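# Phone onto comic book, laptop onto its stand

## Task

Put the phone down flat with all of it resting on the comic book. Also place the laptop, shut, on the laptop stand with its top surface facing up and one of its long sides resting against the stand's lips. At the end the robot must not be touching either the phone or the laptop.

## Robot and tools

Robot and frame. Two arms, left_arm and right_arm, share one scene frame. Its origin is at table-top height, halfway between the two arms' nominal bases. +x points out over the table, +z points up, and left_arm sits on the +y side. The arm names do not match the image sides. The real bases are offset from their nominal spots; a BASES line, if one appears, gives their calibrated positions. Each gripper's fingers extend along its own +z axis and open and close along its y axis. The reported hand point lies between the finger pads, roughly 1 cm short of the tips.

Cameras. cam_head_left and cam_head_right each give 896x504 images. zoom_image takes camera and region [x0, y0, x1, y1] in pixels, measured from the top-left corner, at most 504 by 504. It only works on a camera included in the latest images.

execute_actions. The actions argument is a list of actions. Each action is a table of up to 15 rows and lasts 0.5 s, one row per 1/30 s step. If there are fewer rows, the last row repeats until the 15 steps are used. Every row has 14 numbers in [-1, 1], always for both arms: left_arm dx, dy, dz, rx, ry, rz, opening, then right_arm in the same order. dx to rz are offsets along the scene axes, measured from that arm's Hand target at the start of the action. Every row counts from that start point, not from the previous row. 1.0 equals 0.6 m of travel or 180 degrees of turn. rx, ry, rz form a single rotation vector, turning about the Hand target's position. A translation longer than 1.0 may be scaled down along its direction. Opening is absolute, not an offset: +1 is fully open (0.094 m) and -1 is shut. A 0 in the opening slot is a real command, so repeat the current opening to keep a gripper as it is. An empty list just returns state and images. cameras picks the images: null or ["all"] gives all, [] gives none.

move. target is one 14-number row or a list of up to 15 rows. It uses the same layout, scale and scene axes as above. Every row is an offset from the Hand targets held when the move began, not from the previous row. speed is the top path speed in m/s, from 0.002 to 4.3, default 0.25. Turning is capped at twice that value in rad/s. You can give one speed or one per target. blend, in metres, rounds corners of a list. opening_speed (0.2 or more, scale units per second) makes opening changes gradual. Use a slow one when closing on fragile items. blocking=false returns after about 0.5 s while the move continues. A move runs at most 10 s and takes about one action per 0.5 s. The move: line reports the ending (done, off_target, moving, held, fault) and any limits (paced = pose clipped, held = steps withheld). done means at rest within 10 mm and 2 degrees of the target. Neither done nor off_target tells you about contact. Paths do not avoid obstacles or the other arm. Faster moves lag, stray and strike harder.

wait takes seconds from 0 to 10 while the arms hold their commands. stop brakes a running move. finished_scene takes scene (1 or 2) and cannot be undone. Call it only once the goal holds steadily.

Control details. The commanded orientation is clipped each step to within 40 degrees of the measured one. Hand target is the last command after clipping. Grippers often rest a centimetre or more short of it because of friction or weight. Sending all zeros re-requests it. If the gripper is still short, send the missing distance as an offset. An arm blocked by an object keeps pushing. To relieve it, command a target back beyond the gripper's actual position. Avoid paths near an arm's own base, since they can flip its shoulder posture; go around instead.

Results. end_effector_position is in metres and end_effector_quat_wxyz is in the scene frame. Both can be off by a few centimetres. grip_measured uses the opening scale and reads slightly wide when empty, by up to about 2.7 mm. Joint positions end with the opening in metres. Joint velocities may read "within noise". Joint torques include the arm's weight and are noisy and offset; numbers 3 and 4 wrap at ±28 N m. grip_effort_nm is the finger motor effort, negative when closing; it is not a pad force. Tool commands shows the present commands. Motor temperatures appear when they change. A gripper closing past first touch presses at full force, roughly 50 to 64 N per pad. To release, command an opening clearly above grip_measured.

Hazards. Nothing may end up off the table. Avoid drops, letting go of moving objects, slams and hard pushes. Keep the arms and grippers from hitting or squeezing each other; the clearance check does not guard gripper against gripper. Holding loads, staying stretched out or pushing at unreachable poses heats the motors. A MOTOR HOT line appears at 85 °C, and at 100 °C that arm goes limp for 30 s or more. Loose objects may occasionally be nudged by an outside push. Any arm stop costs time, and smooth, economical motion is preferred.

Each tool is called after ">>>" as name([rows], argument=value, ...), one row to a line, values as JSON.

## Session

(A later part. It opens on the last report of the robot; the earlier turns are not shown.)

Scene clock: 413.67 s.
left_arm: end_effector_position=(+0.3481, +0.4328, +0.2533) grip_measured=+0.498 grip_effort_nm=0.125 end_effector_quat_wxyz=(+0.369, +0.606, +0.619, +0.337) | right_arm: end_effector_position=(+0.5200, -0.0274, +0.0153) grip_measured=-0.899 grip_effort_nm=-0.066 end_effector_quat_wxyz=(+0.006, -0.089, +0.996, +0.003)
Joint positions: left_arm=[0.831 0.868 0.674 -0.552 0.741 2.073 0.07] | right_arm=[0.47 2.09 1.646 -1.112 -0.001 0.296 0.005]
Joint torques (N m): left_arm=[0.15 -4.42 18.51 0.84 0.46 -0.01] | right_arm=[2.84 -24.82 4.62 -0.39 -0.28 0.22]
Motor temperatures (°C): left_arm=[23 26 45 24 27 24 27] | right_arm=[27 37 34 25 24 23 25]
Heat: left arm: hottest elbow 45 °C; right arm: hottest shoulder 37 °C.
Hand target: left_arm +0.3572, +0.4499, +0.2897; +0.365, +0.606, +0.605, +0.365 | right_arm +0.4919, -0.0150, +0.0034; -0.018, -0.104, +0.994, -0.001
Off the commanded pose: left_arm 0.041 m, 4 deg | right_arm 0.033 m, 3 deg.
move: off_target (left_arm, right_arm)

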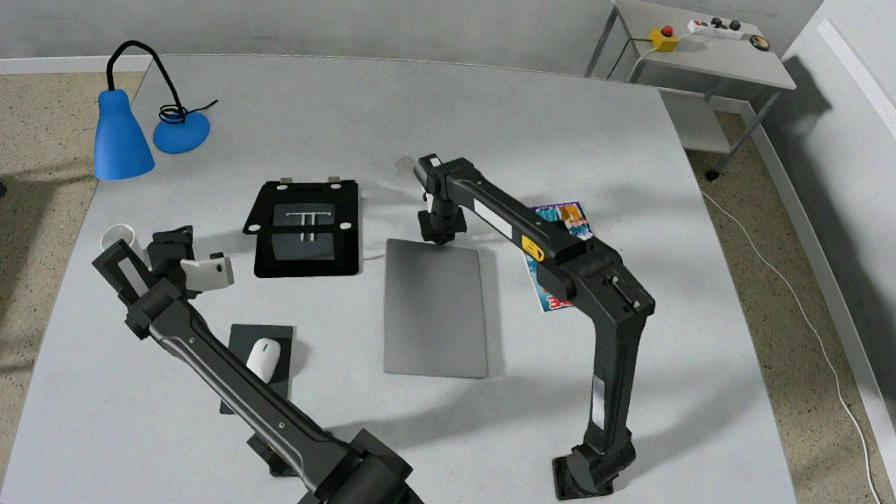

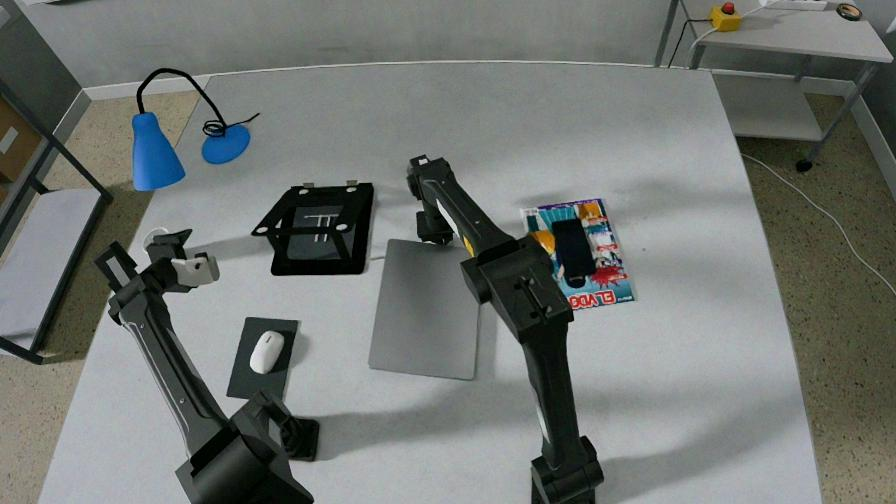

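>>> move(target=[0,0,0,0,0,0,0.5, -0.14,0.02,0.005,0,0,0,-0.9], speed=0.08)

>>> zoom_image(camera="cam_head_left", region=[340, 190, 560, 400])

Scene clock: 418.37 s.
left_arm: end_effector_position=(+0.3481, +0.4328, +0.2533) grip_measured=+0.498 grip_effort_nm=0.125 end_effector_quat_wxyz=(+0.369, +0.606, +0.619, +0.337) | right_arm: end_effector_position=(+0.4338, -0.0104, +0.0140) grip_measured=-0.899 grip_effort_nm=-0.066 end_effector_quat_wxyz=(+0.002, -0.091, +0.996, +0.001)
Joint positions: left_arm=[0.831 0.868 0.674 -0.552 0.741 2.073 0.07] | right_arm=[0.569 1.945 1.399 -1.02 -0.001 0.392 0.005]
Joint torques (N m): left_arm=[-0.03 -4.72 18.69 0.98 0.43 0.05] | right_arm=[2.67 -21.89 4.55 -0.23 -0.4 0.18]
Heat: left arm: hottest elbow 46 °C; right arm: hottest shoulder 37 °C.
Hand target: left_arm +0.3572, +0.4499, +0.2897; +0.365, +0.606, +0.605, +0.365 | right_arm +0.4079, -0.0031, +0.0063; -0.018, -0.104, +0.994, -0.001
Off the commanded pose: left_arm 0.041 m, 4 deg | right_arm 0.028 m, 3 deg.
move: off_target (left_arm, right_arm)

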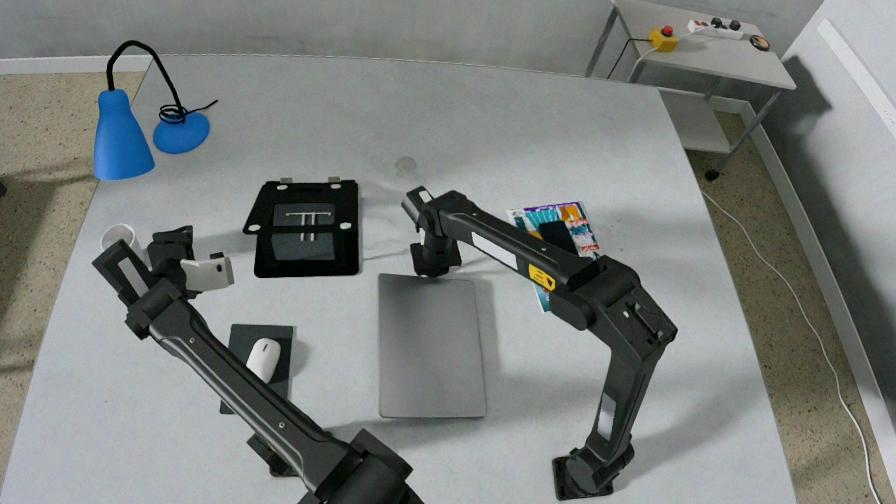

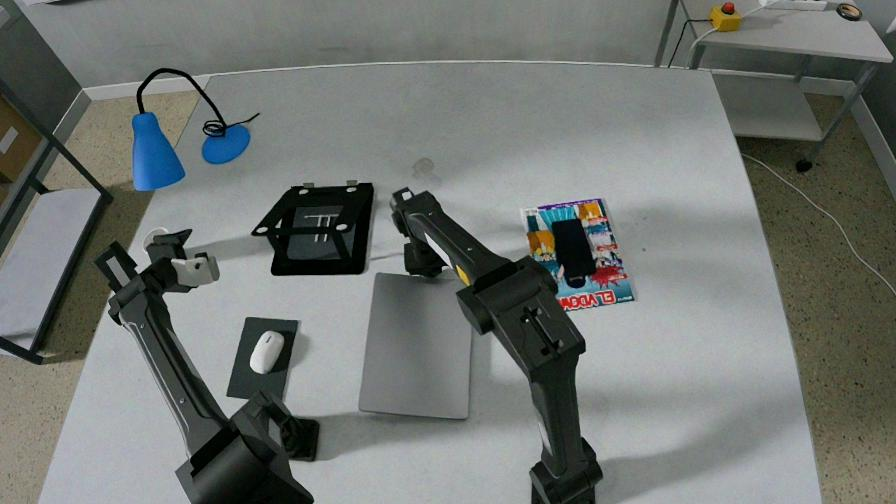

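Scaled by 2.291.

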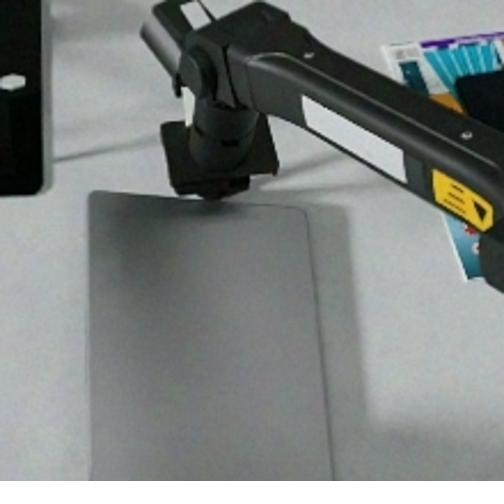

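>>> move([
  [0,0,0,0,0,0,0.5, 0.03,0.0,0.005,0,0,0,-0.9],
  [0,0,0,0,0,0,0.5, 0.03,0.0,0.14,0,0,0,-0.9],
  [0,0,0,0,0,0,0.5, -0.02,-0.3,0.14,0,0,0,-0.9],
], speed=0.2)

>>> zoom_image(camera="cam_head_left", region=[360, 230, 580, 440])

Scene clock: 425.10 s.
left_arm: end_effector_position=(+0.3481, +0.4328, +0.2533) grip_measured=+0.498 grip_effort_nm=0.134 end_effector_quat_wxyz=(+0.369, +0.606, +0.619, +0.337) | right_arm: end_effector_position=(+0.3979, -0.1801, +0.0884) grip_measured=-0.899 grip_effort_nm=-0.066 end_effector_quat_wxyz=(-0.024, -0.103, +0.994, -0.004)
Joint positions: left_arm=[0.831 0.868 0.674 -0.552 0.741 2.073 0.07] | right_arm=[0.289 1.64 1.18 -1.16 -0.002 0.088 0.005]
Joint torques (N m): left_arm=[-0.38 -4.66 18.41 0.99 0.44 0.05] | right_arm=[0.03 -17.9 6.22 0.43 -0.03 0.08]
Heat: left arm: hottest elbow 47 °C; right arm: hottest shoulder 37 °C.
Hand target: left_arm +0.3572, +0.4499, +0.2897; +0.365, +0.606, +0.605, +0.365 | right_arm +0.3959, -0.1831, +0.0902; -0.018, -0.104, +0.994, -0.001
Off the commanded pose: left_arm 0.041 m, 4 deg | right_arm 0.004 m, 1 deg.
move: off_target (left_arm)

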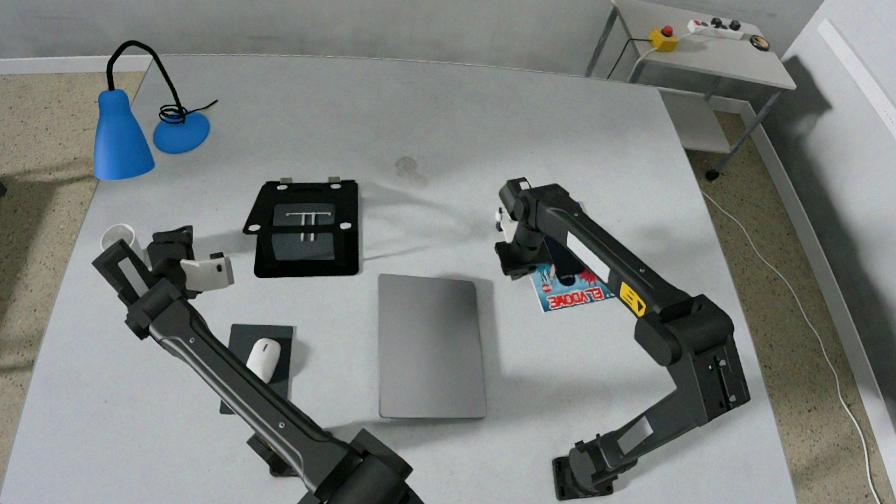

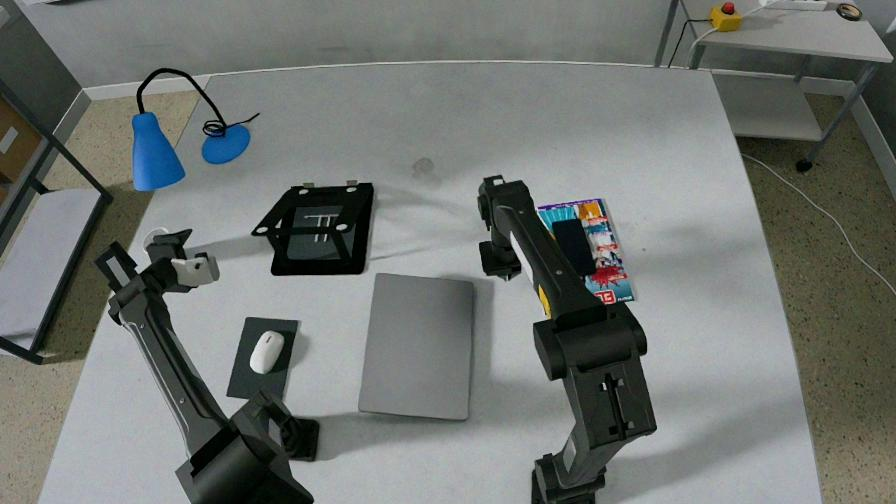

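Scaled by 2.291.

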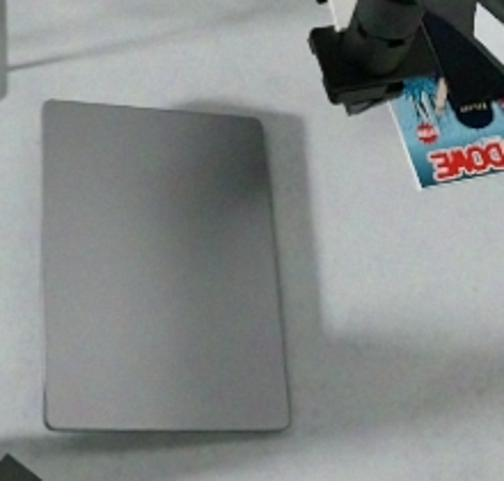

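>>> move([
  [0,0,0,0,0,0,0.5, 0.0,0.0,-0.15,0,0,0,-0.9],
  [0,0,0,0,0,0,0.5, 0.0,0.22,-0.15,0,0,0,-0.9],
], speed=0.1)

>>> zoom_image(camera="cam_head_left", region=[360, 230, 580, 440])

Scene clock: 431.70 s.
left_arm: end_effector_position=(+0.3481, +0.4328, +0.2533) grip_measured=+0.498 grip_effort_nm=0.129 end_effector_quat_wxyz=(+0.369, +0.606, +0.619, +0.337) | right_arm: end_effector_position=(+0.3963, -0.0729, +0.0124) grip_measured=-0.899 grip_effort_nm=-0.037 end_effector_quat_wxyz=(-0.005, -0.093, +0.996, -0.006)
Joint positions: left_arm=[0.831 0.868 0.674 -0.552 0.741 2.073 0.07] | right_arm=[0.506 1.817 1.193 -0.962 0.006 0.325 0.005]
Joint torques (N m): left_arm=[-0.21 -4.07 18.7 0.94 0.42 0] | right_arm=[2.67 -14.68 9.28 -0.13 -0.58 0.26]
Heat: left arm: hottest elbow 47 °C; right arm: hottest shoulder 37 °C.
Hand target: left_arm +0.3572, +0.4499, +0.2897; +0.365, +0.606, +0.605, +0.365 | right_arm +0.3960, -0.0510, +0.0004; -0.018, -0.104, +0.994, -0.001
Off the commanded pose: left_arm 0.041 m, 4 deg | right_arm 0.025 m, 2 deg.
move: off_target (left_arm, right_arm)

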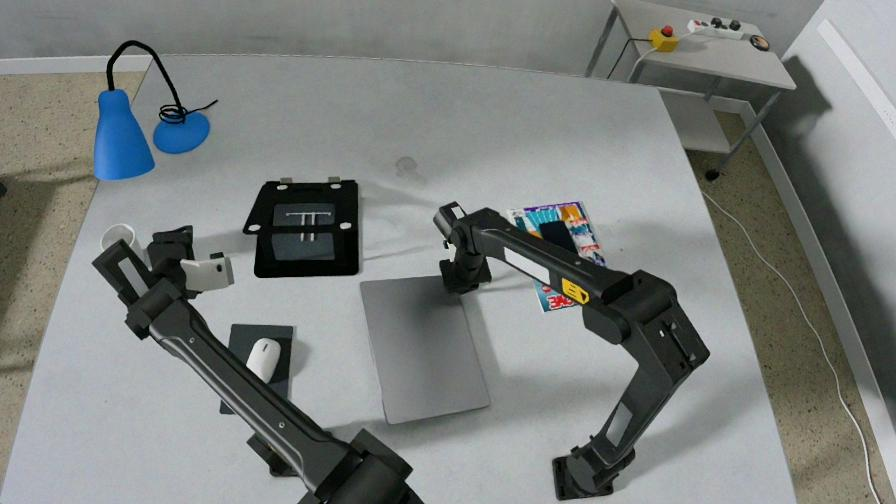

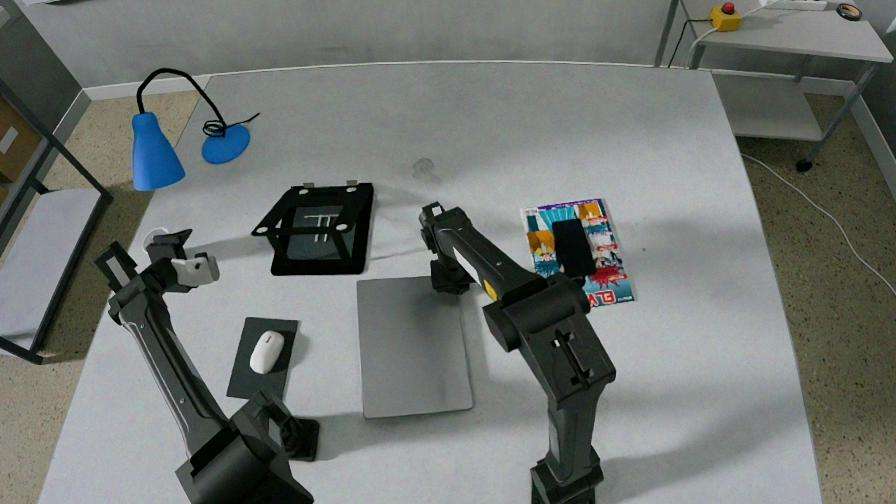

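Scaled by 2.291.

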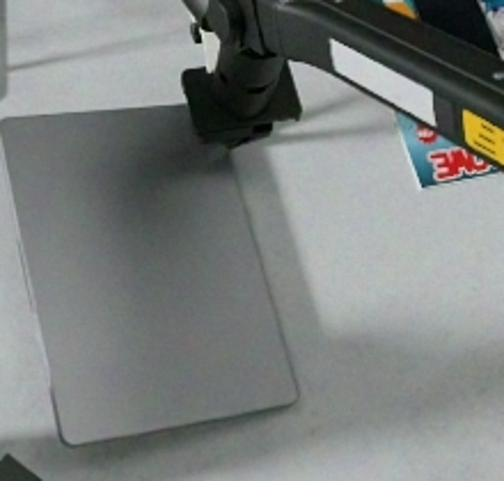

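>>> move(target=[0,0,0,0,0,0,0.5, 0.02,0.15,0.012,0,0,0,-0.9], speed=0.1)

>>> zoom_image(camera="cam_head_left", region=[340, 230, 560, 440])

Scene clock: 437.53 s.
left_arm: end_effector_position=(+0.3481, +0.4328, +0.2533) grip_measured=+0.498 grip_effort_nm=0.129 end_effector_quat_wxyz=(+0.369, +0.606, +0.619, +0.337) | right_arm: end_effector_position=(+0.4076, +0.0147, +0.0141) grip_measured=-0.899 grip_effort_nm=-0.037 end_effector_quat_wxyz=(-0.013, -0.094, +0.995, -0.007)
Joint positions: left_arm=[0.831 0.868 0.674 -0.552 0.741 2.073 0.07] | right_arm=[0.634 1.947 1.402 -1.055 -0.002 0.45 0.005]
Joint torques (N m): left_arm=[-0.85 -4.37 18.56 1.03 0.45 0] | right_arm=[2.43 -18.08 10.28 -0.18 -0.46 0.13]
Heat: left arm: hottest elbow 48 °C; right arm: hottest shoulder 37 °C.
Hand target: left_arm +0.3572, +0.4499, +0.2897; +0.365, +0.606, +0.605, +0.365 | right_arm +0.4080, +0.0389, +0.0075; -0.018, -0.104, +0.994, -0.001
Off the commanded pose: left_arm 0.041 m, 4 deg | right_arm 0.025 m, 1 deg.
move: off_target (left_arm, right_arm)

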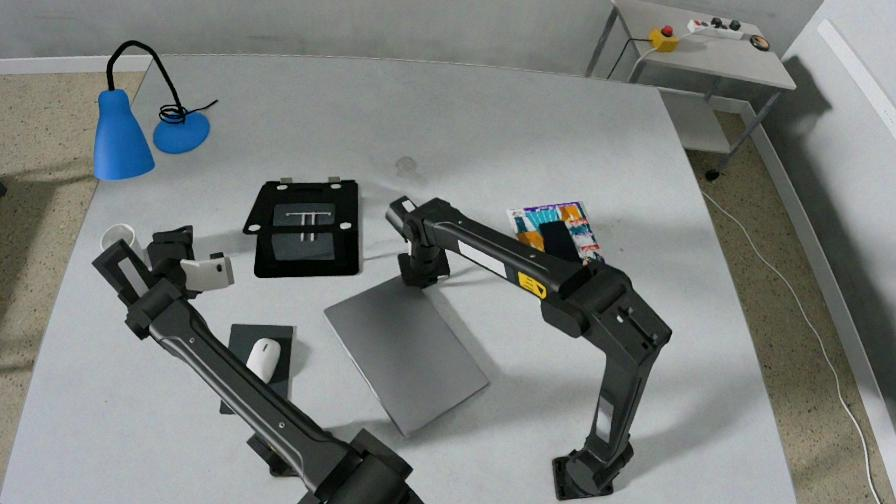

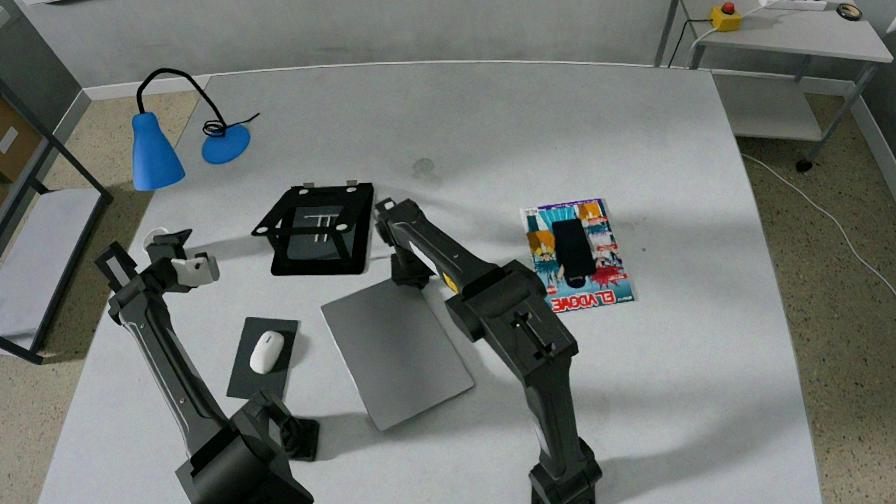

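Scaled by 2.291.

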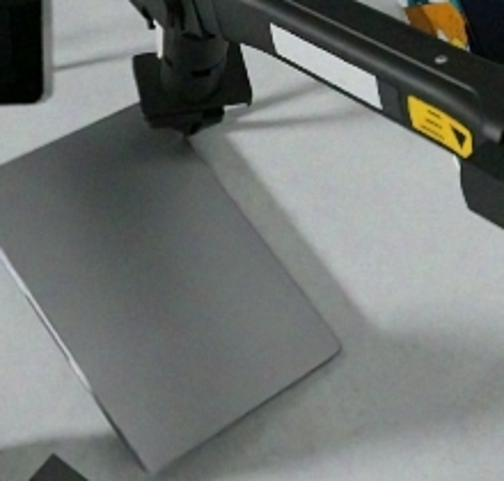

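>>> move([
  [0,0,0,0,0,0,0.5, 0.02,-0.05,0.0,0,0,0,-0.9],
  [0,0,0,0,0,0,0.5, 0.02,-0.05,0.2,0,0,0,-0.9],
  [0,0,0,0,0,0,0.5, -0.5,-0.29,0.2,0,0,0,-0.9],
], speed=0.2, blend=0.01)

>>> zoom_image(camera="cam_head_left", region=[340, 260, 580, 500])

Scene clock: 457.37 s.
left_arm: end_effector_position=(+0.3481, +0.4328, +0.2533) grip_measured=+0.498 grip_effort_nm=0.129 end_effector_quat_wxyz=(+0.369, +0.606, +0.619, +0.337) | right_arm: end_effector_position=(+0.1148, -0.1315, +0.1300) grip_measured=-0.899 grip_effort_nm=-0.042 end_effector_quat_wxyz=(-0.014, -0.102, +0.995, +0.003)
Joint positions: left_arm=[0.831 0.868 0.674 -0.552 0.741 2.073 0.07] | right_arm=[0.87 0.976 0.693 -1.305 -0.024 0.672 0.005]
Joint torques (N m): left_arm=[-0.03 -5.19 18.5 0.87 0.37 0.03] | right_arm=[1.49 -6.3 6.97 -0.25 0.06 0.2]
Heat: left arm: hottest elbow 49 °C; right arm: hottest shoulder 38 °C.
Hand target: left_arm +0.3572, +0.4499, +0.2897; +0.365, +0.606, +0.605, +0.365 | right_arm +0.1079, -0.1351, +0.1275; -0.018, -0.104, +0.994, -0.001
Off the commanded pose: left_arm 0.041 m, 4 deg | right_arm 0.008 m, 1 deg.
move: off_target (left_arm)

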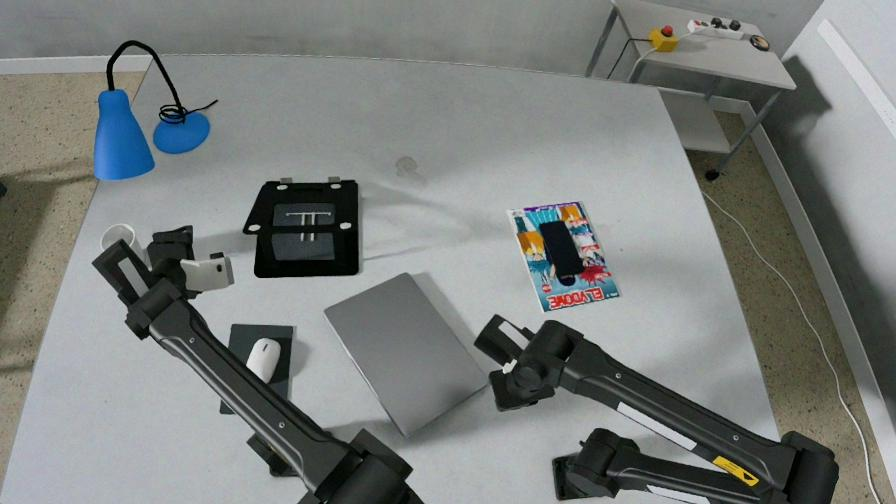

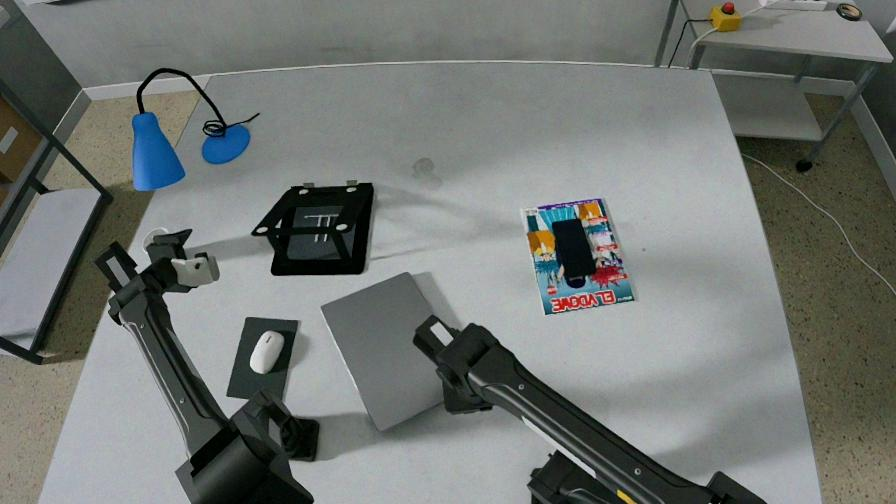

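Scaled by 2.100.

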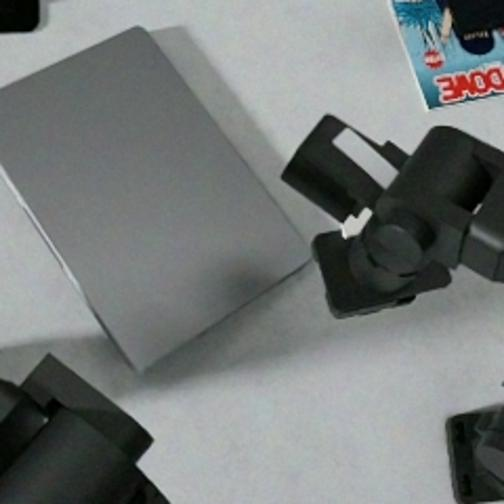

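>>> move([
  [0,0,0,0,0,0,0.5, -0.01,0.03,0,0,0,0,-0.9],
  [0,0,0,0,0,0,0.5, -0.01,0.03,-0.204,0,0,0,-0.9],
], speed=0.12)

>>> zoom_image(camera="cam_head_left", region=[340, 260, 580, 500])

Scene clock: 466.27 s.
left_arm: end_effector_position=(+0.3481, +0.4328, +0.2533) grip_measured=+0.498 grip_effort_nm=0.134 end_effector_quat_wxyz=(+0.369, +0.606, +0.619, +0.337) | right_arm: end_effector_position=(+0.1067, -0.1152, +0.0120) grip_measured=-0.899 grip_effort_nm=-0.042 end_effector_quat_wxyz=(-0.013, -0.102, +0.995, +0.004)
Joint positions: left_arm=[0.831 0.868 0.674 -0.552 0.741 2.073 0.07] | right_arm=[0.94 1.209 0.492 -0.864 -0.025 0.74 0.005]
Joint torques (N m): left_arm=[0.32 -4.13 18.62 1.03 0.43 0.04] | right_arm=[1.26 -6.3 5.44 0.36 0.03 0.23]
Motor temperatures (°C): left_arm=[23 26 50 24 27 24 27] | right_arm=[27 37 36 25 24 23 25]
Heat: left arm: hottest elbow 50 °C; right arm: hottest shoulder 37 °C.
Hand target: left_arm +0.3572, +0.4499, +0.2897; +0.365, +0.606, +0.605, +0.365 | right_arm +0.1019, -0.1171, +0.0051; -0.018, -0.104, +0.994, -0.002
Off the commanded pose: left_arm 0.041 m, 4 deg | right_arm 0.009 m, 1 deg.
move: off_target (left_arm)

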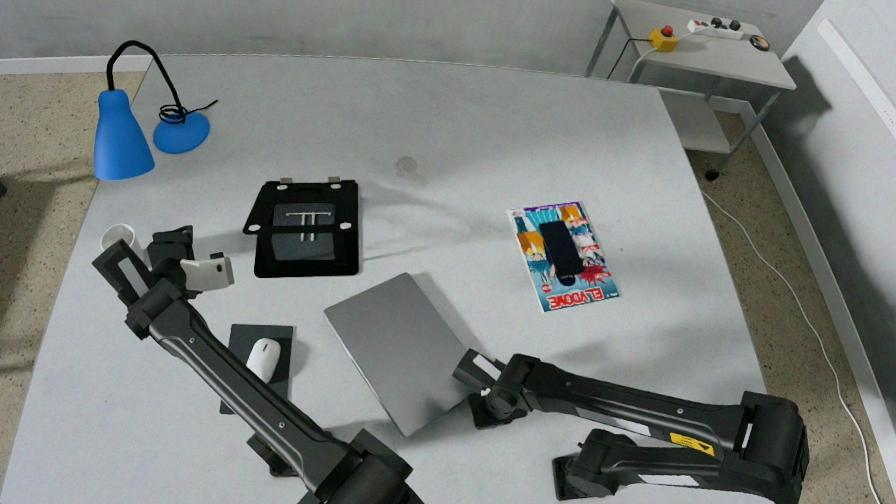

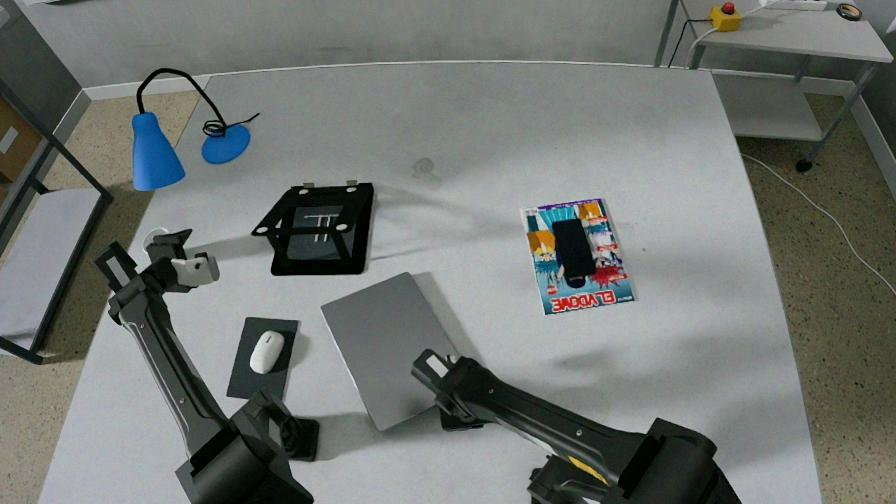

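Scaled by 2.100.

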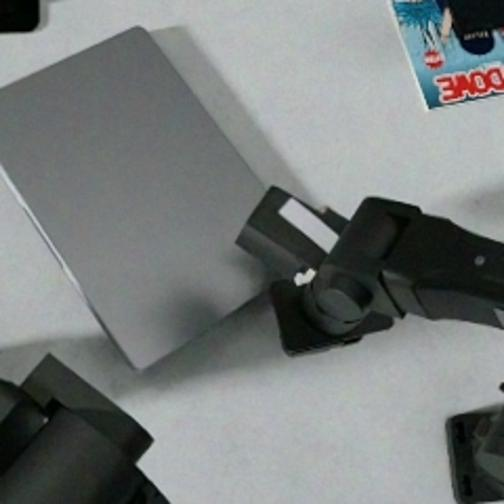

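>>> move(target=[0,0,0,0,0,0,0.5, 0.22,0.02,0.008,0,0,0,-0.9], speed=0.1)

>>> zoom_image(camera="cam_head_left", region=[300, 230, 540, 470])

Scene clock: 470.23 s.
left_arm: end_effector_position=(+0.3481, +0.4328, +0.2533) grip_measured=+0.498 grip_effort_nm=0.125 end_effector_quat_wxyz=(+0.369, +0.606, +0.619, +0.337) | right_arm: end_effector_position=(+0.2089, -0.1191, +0.0103) grip_measured=-0.899 grip_effort_nm=-0.032 end_effector_quat_wxyz=(-0.032, -0.105, +0.994, -0.009)
Joint positions: left_arm=[0.831 0.868 0.674 -0.552 0.741 2.073 0.07] | right_arm=[0.66 1.439 0.693 -0.888 -0.019 0.454 0.005]
Joint torques (N m): left_arm=[-0.73 -4.42 18.59 1.07 0.4 0.02] | right_arm=[-0.38 -7.06 9.83 0.79 0.13 0.12]
Heat: left arm: hottest elbow 50 °C; right arm: hottest shoulder 36 °C.
Hand target: left_arm +0.3572, +0.4499, +0.2897; +0.365, +0.606, +0.605, +0.365 | right_arm +0.2339, -0.1050, +0.0099; -0.018, -0.104, +0.994, -0.001
Off the commanded pose: left_arm 0.041 m, 4 deg | right_arm 0.029 m, 2 deg.
move: off_target (left_arm, right_arm)

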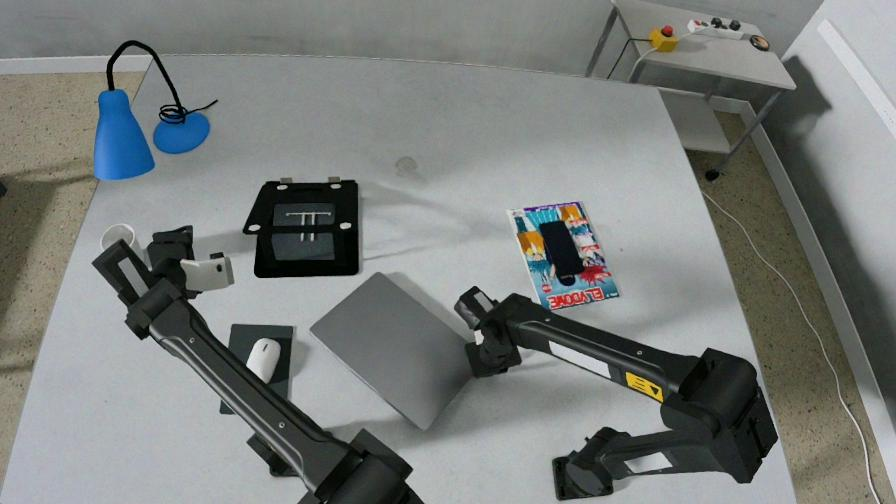

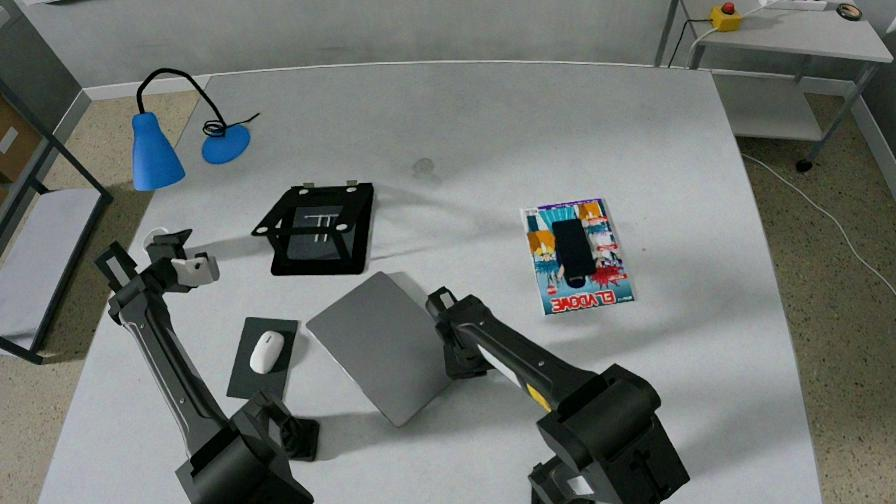

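Scaled by 2.100.

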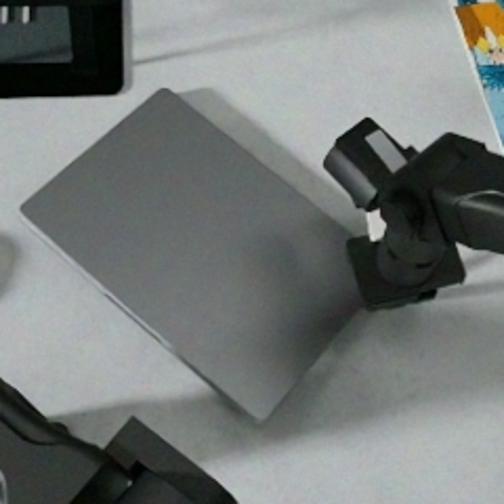

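>>> move(target=[0,0,0,0,0,0,0.5, 0.11,0.07,0.01,0,0,0,-0.9], speed=0.1)

>>> zoom_image(camera="cam_head_left", region=[300, 230, 540, 470])

Scene clock: 474.13 s.
left_arm: end_effector_position=(+0.3481, +0.4328, +0.2533) grip_measured=+0.498 grip_effort_nm=0.129 end_effector_quat_wxyz=(+0.369, +0.606, +0.619, +0.337) | right_arm: end_effector_position=(+0.2790, -0.0820, +0.0116) grip_measured=-0.899 grip_effort_nm=-0.032 end_effector_quat_wxyz=(-0.029, -0.097, +0.995, -0.015)
Joint positions: left_arm=[0.831 0.868 0.674 -0.552 0.741 2.073 0.07] | right_arm=[0.631 1.621 0.913 -0.929 -0.003 0.441 0.005]
Joint torques (N m): left_arm=[0.26 -4.78 18.5 0.87 0.43 0.05] | right_arm=[0.44 -11.81 10.47 0.18 -0.36 0.05]
Heat: left arm: hottest elbow 50 °C; right arm: hottest elbow 37 °C.
Hand target: left_arm +0.3572, +0.4499, +0.2897; +0.365, +0.606, +0.605, +0.365 | right_arm +0.3000, -0.0631, +0.0159; -0.018, -0.104, +0.994, -0.001
Off the commanded pose: left_arm 0.041 m, 4 deg | right_arm 0.028 m, 2 deg.
move: off_target (left_arm, right_arm)

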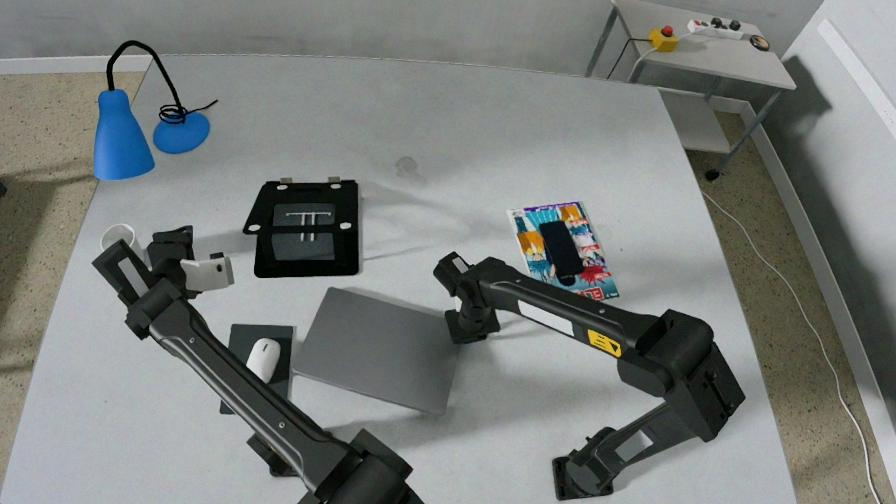

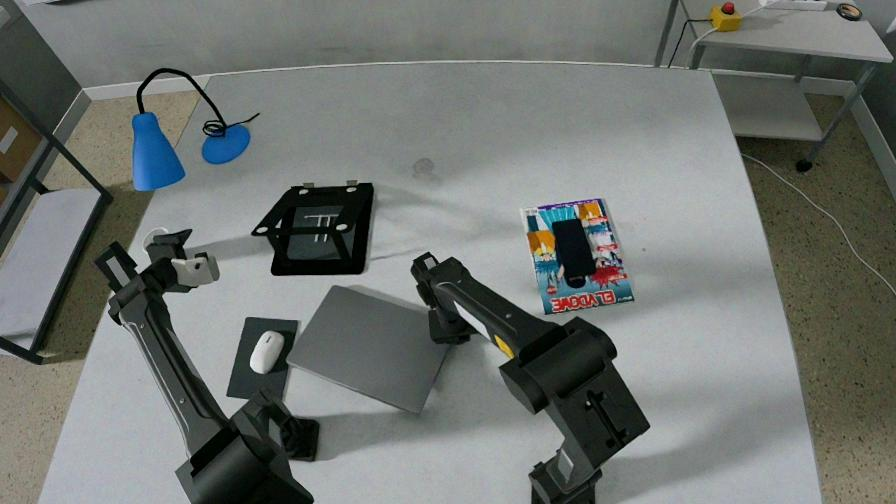

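Scaled by 2.100.

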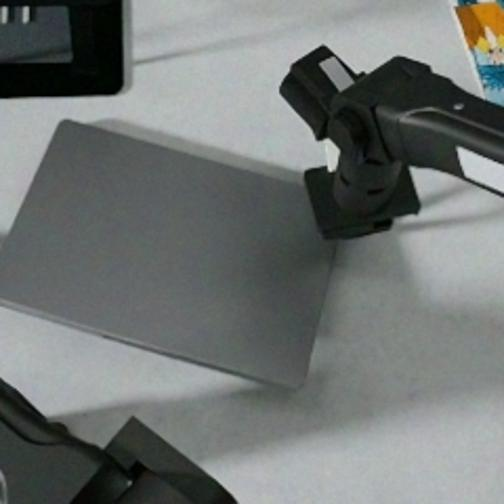

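>>> move([
  [0,0,0,0,0,0,0.5, -0.02,-0.07,0.0,0,0,0,-0.9],
  [0,0,0,0,0,0,0.5, -0.02,-0.07,0.2,0,0,0,-0.9],
  [0,0,0,0,0,0,0.5, -0.40,0.08,0.2,0,0,0,-0.9],
  [0,0,0,0,0,0,0.5, -0.40,0.08,-0.012,0,0,0,-0.9],
], speed=0.2, blend=0.01)

>>> zoom_image(camera="cam_head_left", region=[280, 260, 520, 500])

Scene clock: 495.90 s.
left_arm: end_effector_position=(+0.3481, +0.4328, +0.2533) grip_measured=+0.498 grip_effort_nm=0.129 end_effector_quat_wxyz=(+0.369, +0.606, +0.619, +0.337) | right_arm: end_effector_position=(+0.0640, -0.0133, +0.0164) grip_measured=-0.899 grip_effort_nm=-0.037 end_effector_quat_wxyz=(-0.016, -0.102, +0.995, +0.006)
Joint positions: left_arm=[0.831 0.868 0.674 -0.552 0.741 2.073 0.07] | right_arm=[1.244 1.401 0.677 -0.849 -0.035 1.045 0.005]
Joint torques (N m): left_arm=[-0.32 -4.54 18.59 0.83 0.45 -0.01] | right_arm=[1.32 -8.7 5.6 0.46 0.14 0.23]
Heat: left arm: hottest elbow 51 °C; right arm: hottest elbow 39 °C.
Hand target: left_arm +0.3572, +0.4499, +0.2897; +0.365, +0.606, +0.605, +0.365 | right_arm +0.0599, -0.0149, +0.0088; -0.018, -0.104, +0.994, -0.001
Off the commanded pose: left_arm 0.041 m, 4 deg | right_arm 0.009 m, 1 deg.
move: off_target (left_arm)

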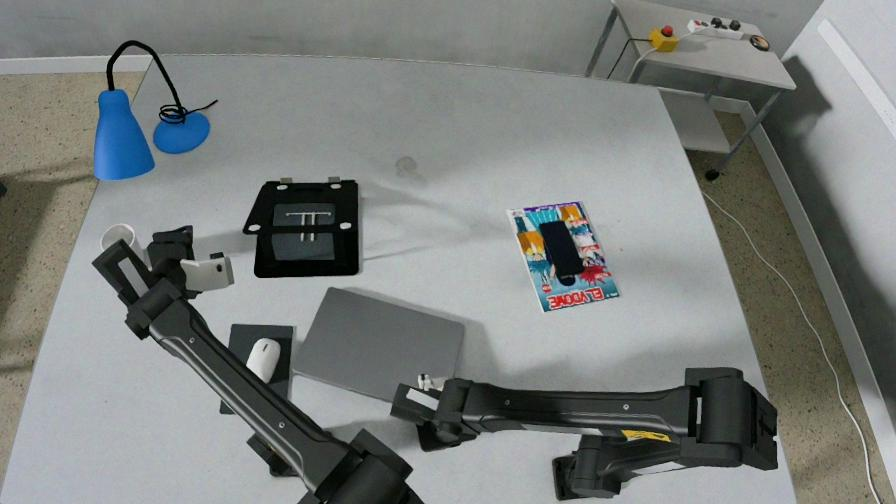

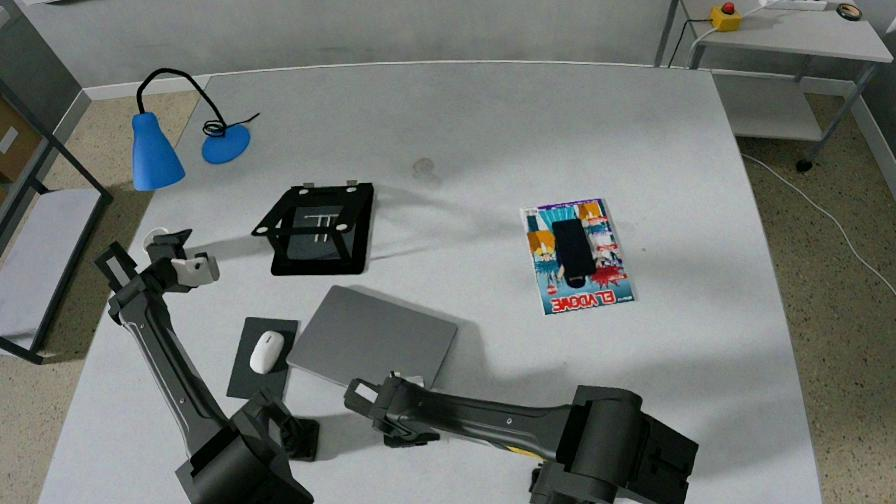

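Scaled by 2.100.

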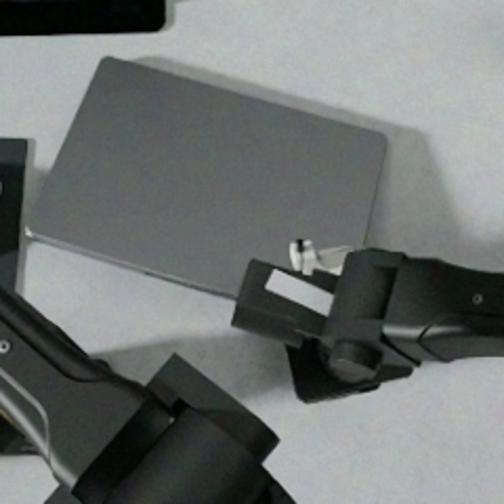

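>>> move([
  [0,0,0,0,0,0,0.5, 0.0,0.045,0.0,0,0,0,-0.9],
  [0,0,0,0,0,0,0.5, 0.15,0.045,0.01,0,0,0,-0.9],
], speed=0.1)

>>> zoom_image(camera="cam_head_left", region=[280, 260, 520, 500])

Scene clock: 502.53 s.
left_arm: end_effector_position=(+0.3481, +0.4328, +0.2533) grip_measured=+0.498 grip_effort_nm=0.125 end_effector_quat_wxyz=(+0.369, +0.606, +0.619, +0.337) | right_arm: end_effector_position=(+0.1320, -0.0041, +0.0111) grip_measured=-0.899 grip_effort_nm=-0.037 end_effector_quat_wxyz=(-0.027, -0.106, +0.994, -0.008)
Joint positions: left_arm=[0.831 0.868 0.674 -0.552 0.741 2.073 0.07] | right_arm=[1.064 1.523 0.791 -0.882 -0.035 0.856 0.005]
Joint torques (N m): left_arm=[-1.03 -3.9 18.44 0.96 0.41 -0.01] | right_arm=[-0.85 -10.11 9.72 -0.01 0.32 0.05]
Heat: left arm: hottest elbow 51 °C; right arm: hottest elbow 38 °C.
Hand target: left_arm +0.3572, +0.4499, +0.2897; +0.365, +0.606, +0.605, +0.365 | right_arm +0.1500, +0.0121, +0.0148; -0.018, -0.104, +0.994, -0.001
Off the commanded pose: left_arm 0.041 m, 4 deg | right_arm 0.024 m, 1 deg.
move: off_target (left_arm, right_arm)

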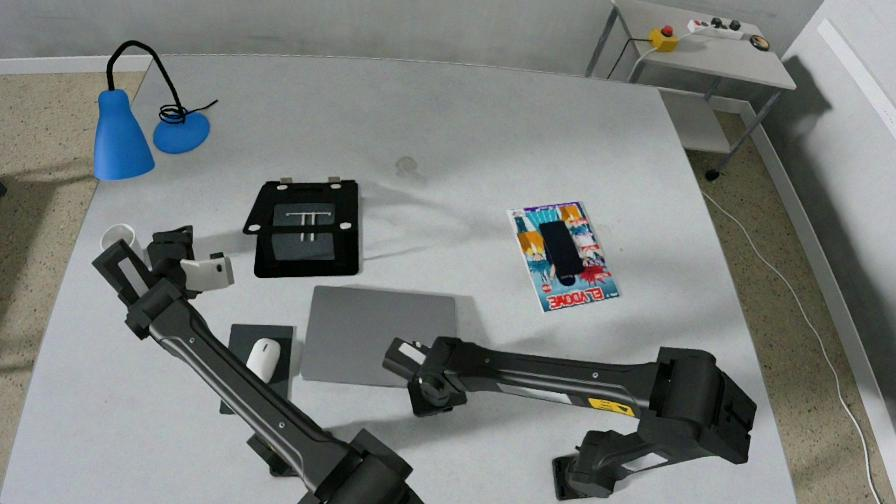

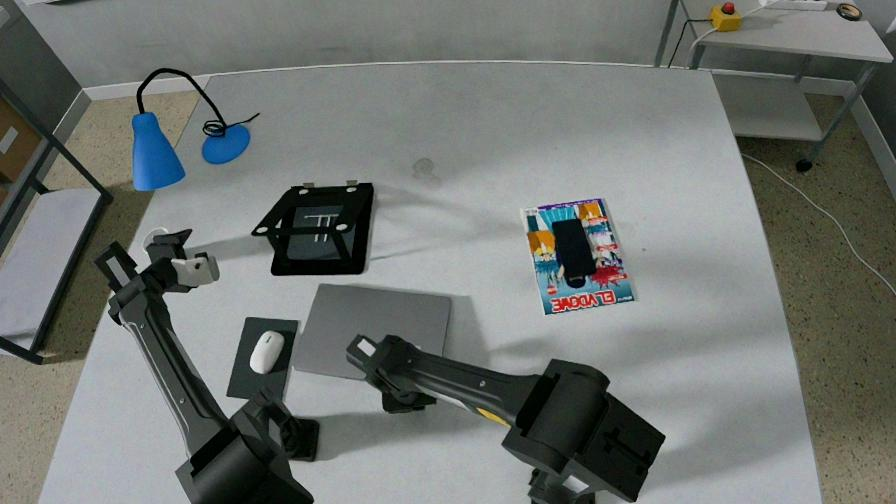

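Scaled by 2.100.

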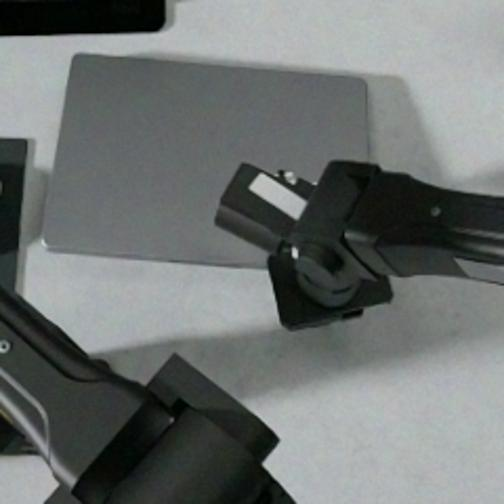

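>>> move(target=[0,0,0,0,0,0,0.5, 0.03,-0.03,0.005,0,0,0,-0.9], speed=0.1, cameras=[])

>>> move([
  [0,0,0,0,0,0,0.5, -0.08,-0.03,0.0,0,0,0,-0.9],
  [0,0,0,0,0,0,0.5, -0.08,-0.03,0.2,0,0,0,-0.9],
  [0,0,0,0,0,0,0.5, 0.0,-0.35,0.25,0,0,0,-0.9],
], speed=0.2, blend=0.01)

>>> zoom_image(camera="cam_head_left", region=[200, 160, 540, 460])

Scene clock: 508.10 s.
left_arm: end_effector_position=(+0.3481, +0.4328, +0.2533) grip_measured=+0.498 grip_effort_nm=0.129 end_effector_quat_wxyz=(+0.369, +0.606, +0.619, +0.337) | right_arm: end_effector_position=(+0.1521, -0.0161, +0.0111) grip_measured=-0.899 grip_effort_nm=-0.032 end_effector_quat_wxyz=(-0.027, -0.108, +0.994, -0.007)
Joint positions: left_arm=[0.831 0.868 0.674 -0.552 0.741 2.073 0.07] | right_arm=[0.998 1.523 0.791 -0.884 -0.033 0.785 0.005]
Joint torques (N m): left_arm=[-0.67 -4.37 18.61 1.09 0.46 0.03] | right_arm=[-0.85 -11.46 8.87 -0.2 0.28 0.08]
Heat: left arm: hottest elbow 51 °C; right arm: hottest elbow 38 °C.
Hand target: left_arm +0.3572, +0.4499, +0.2897; +0.365, +0.606, +0.605, +0.365 | right_arm +0.1679, -0.0059, +0.0178; -0.018, -0.104, +0.994, -0.001
Off the commanded pose: left_arm 0.041 m, 4 deg | right_arm 0.020 m, 1 deg.
move: off_target (left_arm, right_arm)
No camera images: "cameras" was empty.

Scene clock: 511.07 s.
left_arm: end_effector_position=(+0.3481, +0.4328, +0.2533) grip_measured=+0.498 grip_effort_nm=0.129 end_effector_quat_wxyz=(+0.369, +0.606, +0.619, +0.337) | right_arm: end_effector_position=(+0.1715, -0.2114, +0.1693) grip_measured=-0.899 grip_effort_nm=-0.037 end_effector_quat_wxyz=(-0.013, -0.106, +0.994, -0.001)
Joint positions: left_arm=[0.831 0.868 0.674 -0.552 0.741 2.073 0.07] | right_arm=[0.446 0.936 0.777 -1.436 -0.007 0.238 0.005]
Joint torques (N m): left_arm=[-0.73 -4.48 18.73 0.99 0.38 -0.03] | right_arm=[-0.32 -5.71 7.58 -0.23 -0.03 0.06]
Heat: left arm: hottest elbow 51 °C; right arm: hottest elbow 38 °C.
Hand target: left_arm +0.3572, +0.4499, +0.2897; +0.365, +0.606, +0.605, +0.365 | right_arm +0.1679, -0.2160, +0.1677; -0.019, -0.104, +0.994, -0.001
Off the commanded pose: left_arm 0.041 m, 4 deg | right_arm 0.006 m, 1 deg.
move: off_target (left_arm)

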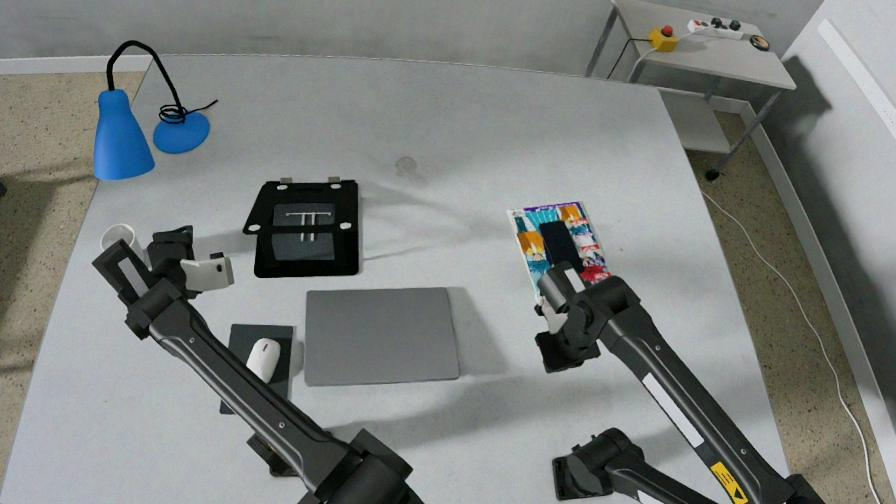

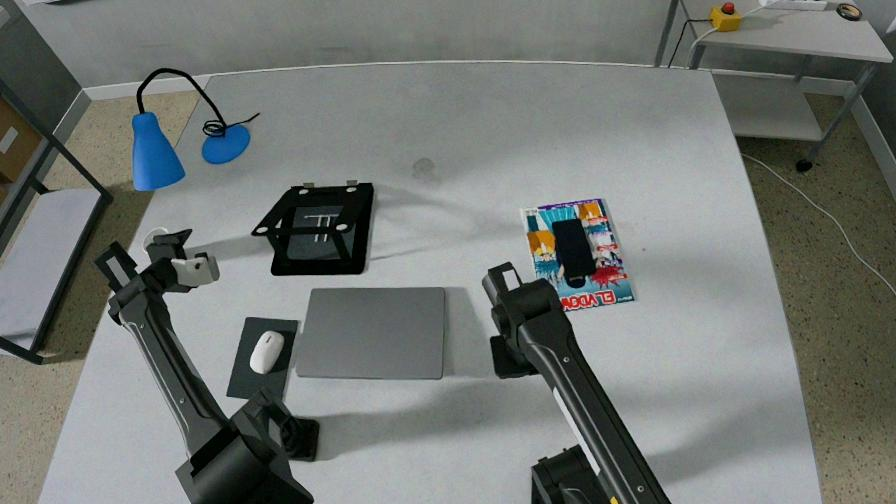

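Scaled by 1.482.

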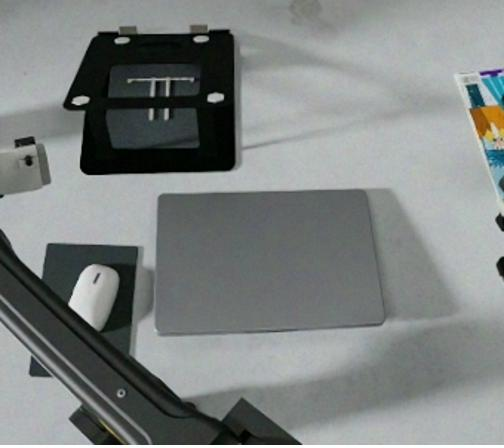

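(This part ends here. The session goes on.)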